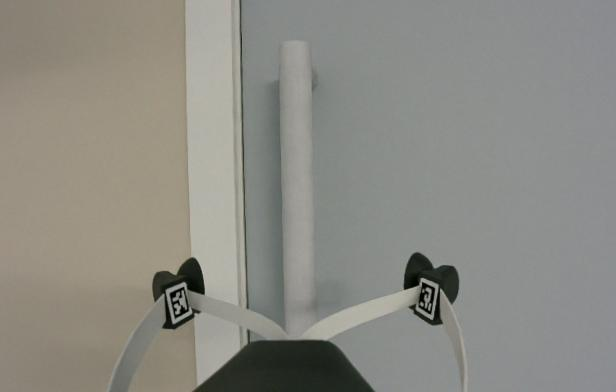

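Call:
move(blocking=false, r2={"base":{"rotate_rad":-0.06}})

Call:
wait(seconds=2)

Call:
move(blocking=false, r2={"base":{"translate_m":0.19,"strafe_m":0.037},"pace":"slow"})

Call:
wait(seconds=4)

Call:
wait(seconds=0.3, cameras=["r2_wrist_camera"])

Scene clock: 264.83 s.
move: r2 moving
r1: as last shown
r1.lidar_m: 1.30 0.84 0.75 0.76 0.85 0.76 0.79 0.99 2.03 2.07 2.55 3.91
r1.motor_effort: lift_m=+24(24) arm_m=+4(4) wheel_0=-3(4) wheel_1=-3(3) wheel_2=-2(2)
r1.servo_current: wrist_yaw_rad=52(59) wrist_pitch_rad=39(39) wrist_roll_rad=33(65) gripper_m=46(46)
r1.wrist_depth_mm: - - - - - 1756 1229 / - - - - - 1708 1182 / - - - - - 1708 1205 / - - - - - 1808 1255 / 1863 - 1921 - - 1618 1255 / - 193 - - 190 212 1255 / - 139 - 145 - - 1182
r2.base_odometry: x=-3.745 y=-0.656 heading=+2.129
r2.turned_by_wheels: -0.059
r2.turned_by_imu: -0.057
r2.base_tilt: forward=-0.7 right=+0.1
r2.lidar_m: 0.59 0.69 1.01 1.92 2.04 2.86 1.71 1.71 2.92 2.32 0.91 0.70
r2.base_status: rotate_rad moving
r2.joint_positions: lift_m=+0.950 arm_m=+0.000 wrist_yaw_rad=+0.002 wrist_pitch_rad=+0.001 wrist_roll_rad=+0.000 gripper_m=+0.120
r2.joint_status: not commanded
r2.measured_speeds: all 0
r2.motor_effort: lift_m=+20(20) arm_m=-6(6) wheel_0=+5(7) wheel_1=+4(7) wheel_2=+2(9)
r2.servo_current: wrist_yaw_rad=52(52) wrist_pitch_rad=46(46) wrist_roll_rad=39(59) gripper_m=52(59)
r2.hand_pose: x=+0.4596 y=-0.0867 z=+1.1277 quat_wxyz=(+1.000, +0.000, +0.001, +0.001) (m; r2's base frame)
r2.wrist_depth_mm: 449 442 424 - - - - / 449 449 421 - - - - / 455 445 427 - - - - / 459 449 436 - - - - / 462 452 436 - - - - / 466 459 198 156 185 - - / 466 466 442 - - - -
pictures: none

Scene clock: 265.00 s.
earlier move: r2 done
r1.base_odometry: x=+0.000 y=+0.000 heading=+2.699
r1.turned_by_wheels: +0.000
r1.turned_by_imu: +0.000
r1.base_tilt: forward=-1.6 right=+1.3
r1.lidar_m: 1.28 0.83 0.75 0.75 0.86 0.77 0.80 1.00 2.03 2.04 2.56 3.91
r1.base_status: not commanded
r1.joint_positions: lift_m=+0.680 arm_m=+0.000 wrist_yaw_rad=+0.003 wrist_pitch_rad=+0.002 wrist_roll_rad=+1.569 gripper_m=+0.120
r1.joint_status: not commanded
r1.measured_speeds: all 0
r1.motor_effort: lift_m=+24(24) arm_m=+4(4) wheel_0=-3(4) wheel_1=-3(3) wheel_2=-2(2)
r1.servo_current: wrist_yaw_rad=46(59) wrist_pitch_rad=46(46) wrist_roll_rad=33(65) gripper_m=39(46)
r1.hand_pose: x=+0.4595 y=-0.0867 z=+0.8572 quat_wxyz=(+0.708, +0.706, +0.002, +0.000) (m; r1's base frame)
r1.wrist_depth_mm: - - - - - 1661 1182 / - - - - - 1708 1205 / - - - - - 1756 1229 / - - - - - 1808 1205 / 1808 - 1921 - - 1708 1229 / - 193 - - 191 213 1229 / - 139 - 144 - - 1205
r2.base_odometry: x=-3.745 y=-0.656 heading=+2.129
r2.turned_by_wheels: +0.000
r2.turned_by_imu: +0.000
r2.base_tilt: forward=-0.7 right=+0.1
r2.lidar_m: 0.59 0.69 1.01 1.91 2.04 2.83 1.73 1.74 2.92 2.35 0.96 0.68
r2.base_status: done
r2.joint_positions: lift_m=+0.950 arm_m=+0.000 wrist_yaw_rad=+0.002 wrist_pitch_rad=+0.001 wrist_roll_rad=+0.000 gripper_m=+0.120
r2.joint_status: not commanded
r2.measured_speeds: all 0
r2.motor_effort: lift_m=+20(20) arm_m=-6(6) wheel_0=+4(7) wheel_1=+4(7) wheel_2=+3(9)
r2.servo_current: wrist_yaw_rad=46(59) wrist_pitch_rad=39(46) wrist_roll_rad=33(59) gripper_m=46(59)
r2.hand_pose: x=+0.4596 y=-0.0867 z=+1.1277 quat_wxyz=(+1.000, +0.000, +0.001, +0.001) (m; r2's base frame)
r2.wrist_depth_mm: 452 445 424 - - - - / 455 445 421 - - - - / 455 452 430 - - - - / 459 449 433 - - - - / 462 449 433 - - - - / 466 455 197 156 185 - - / 469 459 442 - - - -
wait: 0.17 of 2 s (r2 has come to rest)
pictures: none

Scene clock: 265.50 s.
move: r2 moving
r1: as last shown
r1.lidar_m: 1.29 0.84 0.75 0.77 0.86 0.77 0.78 1.02 2.00 2.05 2.57 3.93
r1.motor_effort: lift_m=+24(24) arm_m=+3(4) wheel_0=-3(4) wheel_1=-3(3) wheel_2=-2(2)
r1.servo_current: wrist_yaw_rad=46(65) wrist_pitch_rad=46(52) wrist_roll_rad=52(59) gripper_m=46(46)
r1.wrist_depth_mm: - - - - - 1756 1205 / - - - - - 1708 1229 / - - - - - 1756 1229 / - - - - - 1756 1255 / 1756 - 1983 - - 1618 1255 / - 193 - - 191 212 1255 / - 139 - 145 - - 1205
r2.base_odometry: x=-3.754 y=-0.646 heading=+2.129
r2.turned_by_wheels: +0.000
r2.turned_by_imu: +0.000
r2.base_tilt: forward=-0.7 right=+0.1
r2.lidar_m: 0.57 0.66 0.97 1.91 2.02 2.88 1.71 1.75 2.92 2.28 0.90 0.66
r2.base_status: translate_m moving; strafe_m moving
r2.joint_positions: lift_m=+0.950 arm_m=+0.000 wrist_yaw_rad=+0.002 wrist_pitch_rad=+0.001 wrist_roll_rad=+0.000 gripper_m=+0.120
r2.joint_status: not commanded
r2.measured_speeds: translate_m=+0.047 strafe_m=+0.010 rotate_rad=-0.002 lift_m=+0.000 arm_m=+0.000 wrist_yaw_rad=+0.000 wrist_pitch_rad=+0.000 wrist_roll_rad=+0.000
r2.motor_effort: lift_m=+20(20) arm_m=-6(6) wheel_0=+4(7) wheel_1=+6(9) wheel_2=-8(9)
r2.servo_current: wrist_yaw_rad=52(52) wrist_pitch_rad=39(46) wrist_roll_rad=52(52) gripper_m=52(59)
r2.hand_pose: x=+0.4596 y=-0.0867 z=+1.1277 quat_wxyz=(+1.000, +0.000, +0.001, +0.001) (m; r2's base frame)
r2.wrist_depth_mm: 439 430 415 - - 402 399 / 442 436 413 - - 402 404 / 449 436 415 - - - 402 / 445 439 421 - - - 407 / 449 442 421 - - - - / 455 445 198 156 185 - - / 455 449 430 - - - -
pictures: none

Scene clock: 268.20 s.
earlier move: r2 done
r1.base_odometry: x=+0.000 y=+0.000 heading=+2.699
r1.turned_by_wheels: +0.000
r1.turned_by_imu: +0.000
r1.base_tilt: forward=-1.6 right=+1.3
r1.lidar_m: 1.30 0.83 0.74 0.75 0.85 0.77 0.78 1.00 2.03 2.05 2.56 3.92
r1.base_status: not commanded
r1.joint_positions: lift_m=+0.680 arm_m=+0.000 wrist_yaw_rad=+0.003 wrist_pitch_rad=+0.002 wrist_roll_rad=+1.569 gripper_m=+0.120
r1.joint_status: not commanded
r1.measured_speeds: all 0
r1.motor_effort: lift_m=+24(24) arm_m=+3(4) wheel_0=-4(4) wheel_1=-3(3) wheel_2=-2(2)
r1.servo_current: wrist_yaw_rad=39(72) wrist_pitch_rad=39(52) wrist_roll_rad=46(78) gripper_m=39(52)
r1.hand_pose: x=+0.4595 y=-0.0867 z=+0.8572 quat_wxyz=(+0.708, +0.706, +0.002, +0.000) (m; r1's base frame)
r1.wrist_depth_mm: - - - - - 1756 1205 / - - - - - 1756 1229 / - - - - - 1808 1229 / - - - - - 1808 1255 / 1863 - 1921 - - 1618 1255 / - 193 - - 191 213 1229 / - 139 - 145 - - 1182
r2.base_odometry: x=-3.877 y=-0.514 heading=+2.129
r2.turned_by_wheels: +0.000
r2.turned_by_imu: +0.001
r2.base_tilt: forward=-0.7 right=+0.1
r2.lidar_m: 0.40 0.51 0.72 1.89 1.98 2.82 1.90 1.96 2.95 1.66 0.67 0.49
r2.base_status: done
r2.joint_positions: lift_m=+0.950 arm_m=+0.000 wrist_yaw_rad=+0.002 wrist_pitch_rad=+0.001 wrist_roll_rad=+0.000 gripper_m=+0.120
r2.joint_status: not commanded
r2.measured_speeds: all 0
r2.motor_effort: lift_m=+20(20) arm_m=-6(6) wheel_0=+4(9) wheel_1=+4(9) wheel_2=-5(12)
r2.servo_current: wrist_yaw_rad=46(59) wrist_pitch_rad=46(46) wrist_roll_rad=59(59) gripper_m=46(59)
r2.hand_pose: x=+0.4596 y=-0.0867 z=+1.1277 quat_wxyz=(+1.000, +0.000, +0.001, +0.001) (m; r2's base frame)
r2.wrist_depth_mm: 257 240 249 243 240 236 234 / 259 241 250 244 241 238 234 / 259 243 252 246 243 238 236 / 263 245 253 247 244 240 236 / 264 246 254 249 246 241 238 / 265 246 197 174 245 243 238 / 267 248 259 - 249 243 241
wait: 2.70 of 4 s (r2 has come to rest)
pictures: none

Scene clock: 268.50 s.
r1.base_odometry: x=+0.000 y=+0.000 heading=+2.699
r1.turned_by_wheels: +0.000
r1.turned_by_imu: +0.000
r1.base_tilt: forward=-1.6 right=+1.3
r1.lidar_m: 1.27 0.84 0.75 0.75 0.84 0.74 0.79 0.98 2.04 2.07 2.55 3.92
r1.base_status: not commanded
r1.joint_positions: lift_m=+0.680 arm_m=+0.000 wrist_yaw_rad=+0.003 wrist_pitch_rad=+0.002 wrist_roll_rad=+1.569 gripper_m=+0.120
r1.joint_status: not commanded
r1.measured_speeds: all 0
r1.motor_effort: lift_m=+24(24) arm_m=+3(4) wheel_0=-4(4) wheel_1=-3(3) wheel_2=-2(2)
r1.servo_current: wrist_yaw_rad=52(72) wrist_pitch_rad=46(52) wrist_roll_rad=46(78) gripper_m=46(52)
r1.hand_pose: x=+0.4595 y=-0.0867 z=+0.8572 quat_wxyz=(+0.708, +0.706, +0.002, +0.000) (m; r1's base frame)
r1.wrist_depth_mm: - - - - - 1708 1229 / - - - - - 1708 1205 / - - - - - 1756 1229 / - - - - - 1756 1255 / 1808 - 1983 - - 1661 1229 / - 193 - - 191 212 1255 / - 139 - 144 - - 1160
r2.base_odometry: x=-3.877 y=-0.514 heading=+2.129
r2.turned_by_wheels: +0.000
r2.turned_by_imu: +0.000
r2.base_tilt: forward=-0.7 right=+0.1
r2.lidar_m: 0.40 0.48 0.71 1.89 2.01 2.82 1.93 1.98 2.97 1.68 0.66 0.47
r2.base_status: done
r2.joint_positions: lift_m=+0.950 arm_m=+0.000 wrist_yaw_rad=+0.002 wrist_pitch_rad=+0.001 wrist_roll_rad=+0.000 gripper_m=+0.120
r2.joint_status: not commanded
r2.measured_speeds: all 0
r2.motor_effort: lift_m=+20(20) arm_m=-6(6) wheel_0=+5(9) wheel_1=+4(9) wheel_2=-5(12)
r2.servo_current: wrist_yaw_rad=46(59) wrist_pitch_rad=39(46) wrist_roll_rad=52(59) gripper_m=46(59)
r2.hand_pose: x=+0.4596 y=-0.0867 z=+1.1277 quat_wxyz=(+1.000, +0.000, +0.001, +0.001) (m; r2's base frame)
r2.wrist_depth_mm: 257 240 249 243 239 236 233 / 259 242 251 245 241 237 235 / 259 243 252 246 244 239 236 / 263 244 255 246 244 239 238 / 264 246 255 249 246 241 237 / 266 247 198 174 245 243 240 / 267 250 258 - 248 243 242
wait: 0.30 s; at rest by 0.27 s
pictures: r2_wrist_camera
Images, in order (width x height): r2_wrist_camera 616x392.

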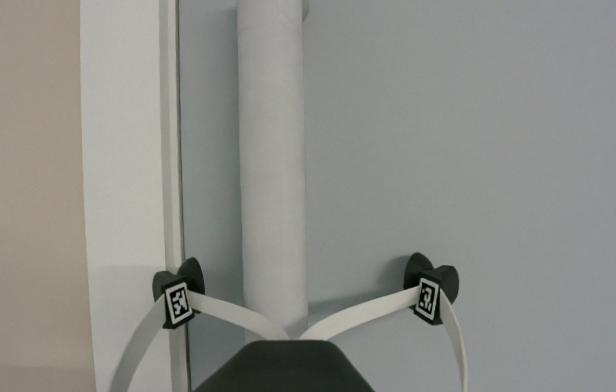

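Call:
move(blocking=false, r2={"base":{"rotate_rad":-0.04}})

Call:
wait(seconds=2)

Call:
move(blocking=false, r2={"base":{"translate_m":0.013,"strafe_m":0.035},"pace":"slow"})

Call:
wait(seconds=2)

Call:
move(blocking=false, r2={"joints":{"gripper_m":-0.025}})

Call:
wait(seconds=3)

Call:
wait(seconds=0.3, cameras=["r2_wrist_camera"])

Scene clock: 278.07 s.
move: r2 moving
r1: as last shown
r1.lidar_m: 1.31 0.84 0.75 0.76 0.86 0.76 0.77 1.00 2.03 2.06 2.56 3.93
r1.servo_current: wrist_yaw_rad=46(65) wrist_pitch_rad=39(46) wrist_roll_rad=46(65) gripper_m=46(46)
r1.wrist_depth_mm: - - - - - 1661 1205 / - - - - - 1708 1205 / - - - - - 1756 1182 / - - - - - 1708 1229 / 1808 - 1863 - - 1661 1255 / - 193 - - 190 212 1281 / - 139 - 144 - - 1160
r2.base_odometry: x=-3.877 y=-0.514 heading=+2.090
r2.turned_by_wheels: -0.039
r2.turned_by_imu: -0.038
r2.base_tilt: forward=-0.7 right=+0.0
r2.lidar_m: 0.39 0.50 0.70 1.87 1.96 2.68 1.96 1.94 3.00 1.92 0.70 0.50
r2.base_status: rotate_rad moving
r2.joint_positions: lift_m=+0.950 arm_m=+0.000 wrist_yaw_rad=+0.002 wrist_pitch_rad=+0.001 wrist_roll_rad=+0.000 gripper_m=+0.120
r2.joint_status: not commanded
r2.measured_speeds: all 0
r2.motor_effort: lift_m=+20(20) arm_m=-6(6) wheel_0=-2(8) wheel_1=+4(7) wheel_2=+3(6)
r2.servo_current: wrist_yaw_rad=46(59) wrist_pitch_rad=46(46) wrist_roll_rad=39(52) gripper_m=52(52)
r2.hand_pose: x=+0.4596 y=-0.0867 z=+1.1277 quat_wxyz=(+1.000, +0.000, +0.001, +0.001) (m; r2's base frame)
r2.wrist_depth_mm: 241 239 250 247 245 242 241 / 255 241 173 248 247 244 243 / 256 242 174 250 248 245 243 / 257 244 175 252 249 247 246 / 260 245 220 254 250 249 247 / 262 245 175 253 214 249 249 / 263 247 259 - 253 253 249
pictures: none

Scene clock: 278.17 s.
earlier move: r2 done
r1.base_odometry: x=+0.000 y=+0.000 heading=+2.699
r1.turned_by_wheels: +0.000
r1.turned_by_imu: +0.000
r1.base_tilt: forward=-1.6 right=+1.2
r1.lidar_m: 1.29 0.84 0.74 0.75 0.85 0.78 0.80 1.00 2.03 2.07 2.57 3.92
r1.base_status: not commanded
r1.joint_positions: lift_m=+0.680 arm_m=+0.000 wrist_yaw_rad=+0.003 wrist_pitch_rad=+0.002 wrist_roll_rad=+1.569 gripper_m=+0.120
r1.joint_status: not commanded
r1.measured_speeds: all 0
r1.motor_effort: lift_m=+24(24) arm_m=+3(4) wheel_0=-4(4) wheel_1=-3(3) wheel_2=-2(2)
r1.servo_current: wrist_yaw_rad=52(65) wrist_pitch_rad=39(46) wrist_roll_rad=52(65) gripper_m=39(46)
r1.hand_pose: x=+0.4595 y=-0.0867 z=+0.8572 quat_wxyz=(+0.708, +0.706, +0.002, +0.000) (m; r1's base frame)
r1.wrist_depth_mm: - - - - - 1756 1205 / - - - - - 1708 1205 / - - - - - 1708 1205 / - - - - - 1808 1205 / 1863 - 1863 - - 1618 1229 / - 193 - - 190 212 1255 / - 139 - 145 - - 1182
r2.base_odometry: x=-3.877 y=-0.514 heading=+2.090
r2.turned_by_wheels: +0.000
r2.turned_by_imu: +0.000
r2.base_tilt: forward=-0.7 right=+0.1
r2.lidar_m: 0.40 0.50 0.66 1.87 1.95 2.67 1.93 1.92 2.97 1.93 0.68 0.51
r2.base_status: done
r2.joint_positions: lift_m=+0.950 arm_m=+0.000 wrist_yaw_rad=+0.002 wrist_pitch_rad=+0.001 wrist_roll_rad=+0.000 gripper_m=+0.120
r2.joint_status: not commanded
r2.measured_speeds: all 0
r2.motor_effort: lift_m=+20(20) arm_m=-6(6) wheel_0=+4(8) wheel_1=+4(7) wheel_2=+3(6)
r2.servo_current: wrist_yaw_rad=46(59) wrist_pitch_rad=46(46) wrist_roll_rad=39(52) gripper_m=46(52)
r2.hand_pose: x=+0.4596 y=-0.0867 z=+1.1277 quat_wxyz=(+1.000, +0.000, +0.001, +0.001) (m; r2's base frame)
r2.wrist_depth_mm: 240 238 251 247 244 243 242 / 254 240 173 248 246 244 242 / 257 242 173 250 248 246 244 / 257 244 175 252 250 247 245 / 259 245 220 253 251 248 247 / 263 245 177 252 213 250 248 / 263 247 259 - 254 252 249
wait: 0.10 of 2 s (r2 has come to rest)
pictures: none

Scene clock: 278.67 s.
move: r2 moving
r1: as last shown
r1.base_tilt: forward=-1.6 right=+1.3
r1.lidar_m: 1.29 0.83 0.73 0.76 0.84 0.75 0.78 0.97 2.03 2.03 2.56 3.93
r1.motor_effort: lift_m=+24(24) arm_m=+4(4) wheel_0=-3(4) wheel_1=-3(3) wheel_2=-2(2)
r1.servo_current: wrist_yaw_rad=39(65) wrist_pitch_rad=46(52) wrist_roll_rad=33(52) gripper_m=39(52)
r1.wrist_depth_mm: - - - - - 1661 1205 / - - - - - 1756 1182 / - - - - - 1756 1229 / - - - - - 1708 1255 / 1756 - 1863 - - 1618 1229 / - 193 - - 190 213 1255 / - 139 - 144 - - 1205
r2.base_odometry: x=-3.890 y=-0.516 heading=+2.090
r2.turned_by_wheels: +0.000
r2.turned_by_imu: +0.000
r2.base_tilt: forward=-0.7 right=+0.0
r2.lidar_m: 0.40 0.49 0.64 1.83 1.96 2.68 1.95 1.94 2.99 1.89 0.69 0.49
r2.base_status: translate_m moving; strafe_m moving
r2.joint_positions: lift_m=+0.950 arm_m=+0.000 wrist_yaw_rad=+0.002 wrist_pitch_rad=+0.001 wrist_roll_rad=+0.000 gripper_m=+0.120
r2.joint_status: not commanded
r2.measured_speeds: translate_m=+0.017 strafe_m=+0.046 rotate_rad=+0.001 lift_m=+0.000 arm_m=+0.000 wrist_yaw_rad=+0.000 wrist_pitch_rad=+0.000 wrist_roll_rad=+0.000
r2.motor_effort: lift_m=+20(20) arm_m=-6(6) wheel_0=-3(8) wheel_1=+9(10) wheel_2=-7(9)
r2.servo_current: wrist_yaw_rad=52(52) wrist_pitch_rad=39(46) wrist_roll_rad=46(65) gripper_m=52(52)
r2.hand_pose: x=+0.4596 y=-0.0867 z=+1.1277 quat_wxyz=(+1.000, +0.000, +0.001, +0.001) (m; r2's base frame)
r2.wrist_depth_mm: 248 235 247 243 244 241 240 / 250 237 248 245 245 243 240 / 251 237 249 247 245 244 243 / 253 240 250 249 247 246 244 / 254 241 253 249 249 247 246 / 257 241 189 251 214 248 247 / 258 244 256 - 252 249 249
pictures: none

Scene clock: 279.67 s.
earlier move: r2 done
r1.base_odometry: x=+0.000 y=+0.000 heading=+2.699
r1.turned_by_wheels: +0.000
r1.turned_by_imu: +0.000
r1.base_tilt: forward=-1.6 right=+1.3
r1.lidar_m: 1.27 0.83 0.76 0.77 0.86 0.76 0.78 0.99 2.03 2.07 2.57 3.93
r1.base_status: not commanded
r1.joint_positions: lift_m=+0.680 arm_m=+0.000 wrist_yaw_rad=+0.003 wrist_pitch_rad=+0.002 wrist_roll_rad=+1.569 gripper_m=+0.120
r1.joint_status: not commanded
r1.measured_speeds: all 0
r1.motor_effort: lift_m=+24(24) arm_m=+4(4) wheel_0=-4(4) wheel_1=-3(3) wheel_2=-2(2)
r1.servo_current: wrist_yaw_rad=52(65) wrist_pitch_rad=46(52) wrist_roll_rad=33(65) gripper_m=46(52)
r1.hand_pose: x=+0.4595 y=-0.0867 z=+0.8572 quat_wxyz=(+0.708, +0.706, +0.002, +0.000) (m; r1's base frame)
r1.wrist_depth_mm: - - - - - 1708 1182 / - - - - - 1708 1229 / - - - - - 1756 1229 / - - - - - 1756 1229 / 1808 - 1863 - - 1708 1205 / - 193 - - 190 212 1205 / - 139 - 144 - - 1182
r2.base_odometry: x=-3.914 y=-0.520 heading=+2.089
r2.turned_by_wheels: -0.001
r2.turned_by_imu: -0.001
r2.base_tilt: forward=-0.7 right=+0.1
r2.lidar_m: 0.40 0.46 0.67 1.77 1.93 2.62 1.95 1.93 3.03 1.88 0.66 0.48
r2.base_status: done
r2.joint_positions: lift_m=+0.950 arm_m=+0.000 wrist_yaw_rad=-0.003 wrist_pitch_rad=+0.001 wrist_roll_rad=+0.000 gripper_m=+0.120
r2.joint_status: not commanded
r2.measured_speeds: all 0
r2.motor_effort: lift_m=+20(20) arm_m=+2(6) wheel_0=-5(9) wheel_1=+7(10) wheel_2=-14(14)
r2.servo_current: wrist_yaw_rad=52(52) wrist_pitch_rad=46(46) wrist_roll_rad=33(65) gripper_m=46(59)
r2.hand_pose: x=+0.4590 y=-0.0883 z=+1.1277 quat_wxyz=(+1.000, +0.000, +0.001, -0.001) (m; r2's base frame)
r2.wrist_depth_mm: 240 226 238 160 237 236 236 / 240 227 240 160 238 238 236 / 242 229 242 161 240 238 239 / 244 229 244 164 241 241 239 / 247 232 245 166 243 242 242 / 247 232 245 163 245 244 242 / 248 235 248 - 245 244 246
wait: 1.00 of 2 s (r2 has come to rest)
pictures: none

Scene clock: 280.17 s.
move: r2 moving
r1: as last shown
r1.lidar_m: 1.26 0.85 0.74 0.75 0.84 0.77 0.79 0.99 2.04 2.06 2.55 3.92
r1.servo_current: wrist_yaw_rad=59(59) wrist_pitch_rad=46(46) wrist_roll_rad=65(65) gripper_m=39(52)
r1.wrist_depth_mm: - - - - - 1756 1205 / - - - - - 1708 1229 / - - - - - 1708 1229 / - - - - - 1808 1205 / 1808 - 1983 - - 1661 1255 / - 193 - - 190 212 1229 / - 139 - 144 - - 1205
r2.base_odometry: x=-3.914 y=-0.521 heading=+2.089
r2.turned_by_wheels: +0.000
r2.turned_by_imu: +0.000
r2.base_tilt: forward=-0.8 right=+0.1
r2.lidar_m: 0.40 0.47 0.67 1.80 1.94 2.60 1.94 1.94 3.02 1.86 0.66 0.47
r2.base_status: not commanded
r2.joint_positions: lift_m=+0.950 arm_m=+0.000 wrist_yaw_rad=-0.003 wrist_pitch_rad=+0.001 wrist_roll_rad=+0.000 gripper_m=+0.106
r2.joint_status: gripper_m moving
r2.measured_speeds: translate_m=+0.000 strafe_m=+0.000 rotate_rad=+0.001 lift_m=+0.000 arm_m=+0.000 wrist_yaw_rad=+0.000 wrist_pitch_rad=+0.000 wrist_roll_rad=+0.000
r2.motor_effort: lift_m=+20(20) arm_m=+4(4) wheel_0=-5(6) wheel_1=+7(8) wheel_2=-14(14)
r2.servo_current: wrist_yaw_rad=39(52) wrist_pitch_rad=33(46) wrist_roll_rad=39(52) gripper_m=150(150)
r2.hand_pose: x=+0.4590 y=-0.0883 z=+1.1277 quat_wxyz=(+1.000, +0.000, +0.001, -0.001) (m; r2's base frame)
r2.wrist_depth_mm: 240 226 239 159 237 236 236 / 241 228 241 160 240 237 236 / 244 229 241 161 240 239 238 / 244 230 243 164 241 240 240 / 245 231 245 163 243 243 242 / 246 233 246 163 244 242 243 / 249 236 247 - 246 245 245
pictures: none

Scene clock: 281.87 s.
earlier move: r2 done
r1.base_odometry: x=+0.000 y=+0.000 heading=+2.699
r1.turned_by_wheels: +0.000
r1.turned_by_imu: +0.000
r1.base_tilt: forward=-1.6 right=+1.3
r1.lidar_m: 1.28 0.83 0.73 0.78 0.86 0.77 0.79 0.99 2.01 2.06 2.55 3.91
r1.base_status: not commanded
r1.joint_positions: lift_m=+0.680 arm_m=+0.000 wrist_yaw_rad=+0.003 wrist_pitch_rad=+0.002 wrist_roll_rad=+1.569 gripper_m=+0.120
r1.joint_status: not commanded
r1.measured_speeds: all 0
r1.motor_effort: lift_m=+24(24) arm_m=+3(4) wheel_0=-4(4) wheel_1=-3(3) wheel_2=-2(2)
r1.servo_current: wrist_yaw_rad=46(72) wrist_pitch_rad=46(46) wrist_roll_rad=65(65) gripper_m=46(52)
r1.hand_pose: x=+0.4595 y=-0.0867 z=+0.8572 quat_wxyz=(+0.708, +0.706, +0.002, +0.000) (m; r1's base frame)
r1.wrist_depth_mm: - - - - - 1708 1229 / - - - - - 1708 1205 / - - - - - 1756 1229 / - - - - - 1756 1229 / 1863 - 1921 - - 1708 1205 / - 193 - - 191 213 1255 / - 139 - 144 - - 1182
r2.base_odometry: x=-3.914 y=-0.520 heading=+2.090
r2.turned_by_wheels: +0.001
r2.turned_by_imu: +0.001
r2.base_tilt: forward=-0.7 right=+0.1
r2.lidar_m: 0.38 0.49 0.66 1.83 1.94 2.62 1.95 1.94 3.00 1.88 0.69 0.48
r2.base_status: not commanded
r2.joint_positions: lift_m=+0.950 arm_m=+0.000 wrist_yaw_rad=-0.003 wrist_pitch_rad=+0.001 wrist_roll_rad=+0.000 gripper_m=-0.024
r2.joint_status: all done
r2.measured_speeds: all 0
r2.motor_effort: lift_m=+20(20) arm_m=+4(4) wheel_0=+0(6) wheel_1=+5(8) wheel_2=-6(14)
r2.servo_current: wrist_yaw_rad=52(59) wrist_pitch_rad=33(46) wrist_roll_rad=46(65) gripper_m=104(312)
r2.hand_pose: x=+0.4590 y=-0.0883 z=+1.1277 quat_wxyz=(+1.000, +0.000, +0.001, -0.001) (m; r2's base frame)
r2.wrist_depth_mm: 239 225 236 157 236 234 233 / 240 226 239 160 236 236 235 / 241 228 240 160 238 236 235 / 244 229 242 162 239 236 236 / 245 229 243 161 242 239 239 / 247 231 186 163 180 240 240 / 247 233 246 - 243 - 241
wait: 1.70 of 3 s (r2 has come to rest)
pictures: none

Scene clock: 282.17 s.
r1.base_odometry: x=+0.000 y=+0.000 heading=+2.699
r1.turned_by_wheels: +0.000
r1.turned_by_imu: +0.000
r1.base_tilt: forward=-1.6 right=+1.3
r1.lidar_m: 1.28 0.83 0.76 0.74 0.85 0.77 0.78 0.98 2.02 2.06 2.57 3.92
r1.base_status: not commanded
r1.joint_positions: lift_m=+0.680 arm_m=+0.000 wrist_yaw_rad=+0.003 wrist_pitch_rad=+0.002 wrist_roll_rad=+1.569 gripper_m=+0.120
r1.joint_status: not commanded
r1.measured_speeds: all 0
r1.motor_effort: lift_m=+24(24) arm_m=+4(4) wheel_0=-3(4) wheel_1=-3(3) wheel_2=-2(2)
r1.servo_current: wrist_yaw_rad=39(72) wrist_pitch_rad=46(46) wrist_roll_rad=46(65) gripper_m=39(52)
r1.hand_pose: x=+0.4595 y=-0.0867 z=+0.8572 quat_wxyz=(+0.708, +0.706, +0.002, +0.000) (m; r1's base frame)
r1.wrist_depth_mm: - - - - - 1708 1205 / - - - - - 1756 1229 / - - - - - 1756 1205 / - - - - - 1708 1229 / 1808 - 1863 - - 1618 1229 / - 194 - - 190 211 1255 / - 139 - 144 - - 1160
r2.base_odometry: x=-3.914 y=-0.520 heading=+2.090
r2.turned_by_wheels: +0.000
r2.turned_by_imu: +0.000
r2.base_tilt: forward=-0.6 right=+0.1
r2.lidar_m: 0.39 0.48 0.68 1.79 1.90 2.65 1.98 1.95 3.01 1.89 0.67 0.49
r2.base_status: not commanded
r2.joint_positions: lift_m=+0.950 arm_m=+0.000 wrist_yaw_rad=-0.003 wrist_pitch_rad=+0.001 wrist_roll_rad=+0.000 gripper_m=-0.024
r2.joint_status: all done
r2.measured_speeds: all 0
r2.motor_effort: lift_m=+20(20) arm_m=+4(4) wheel_0=-1(6) wheel_1=+5(8) wheel_2=-6(14)
r2.servo_current: wrist_yaw_rad=46(59) wrist_pitch_rad=39(46) wrist_roll_rad=33(65) gripper_m=98(312)
r2.hand_pose: x=+0.4590 y=-0.0883 z=+1.1277 quat_wxyz=(+1.000, +0.000, +0.001, -0.001) (m; r2's base frame)
r2.wrist_depth_mm: 239 224 237 157 235 233 234 / 240 226 240 160 236 236 235 / 242 228 241 159 238 236 236 / 244 229 242 161 238 237 237 / 246 229 244 162 239 238 238 / 247 232 186 163 181 242 239 / 248 232 245 - 243 - 241
wait: 0.30 s; at rest by 0.27 s
pictures: r2_wrist_camera
Images, in order (width x height): r2_wrist_camera 616x392.

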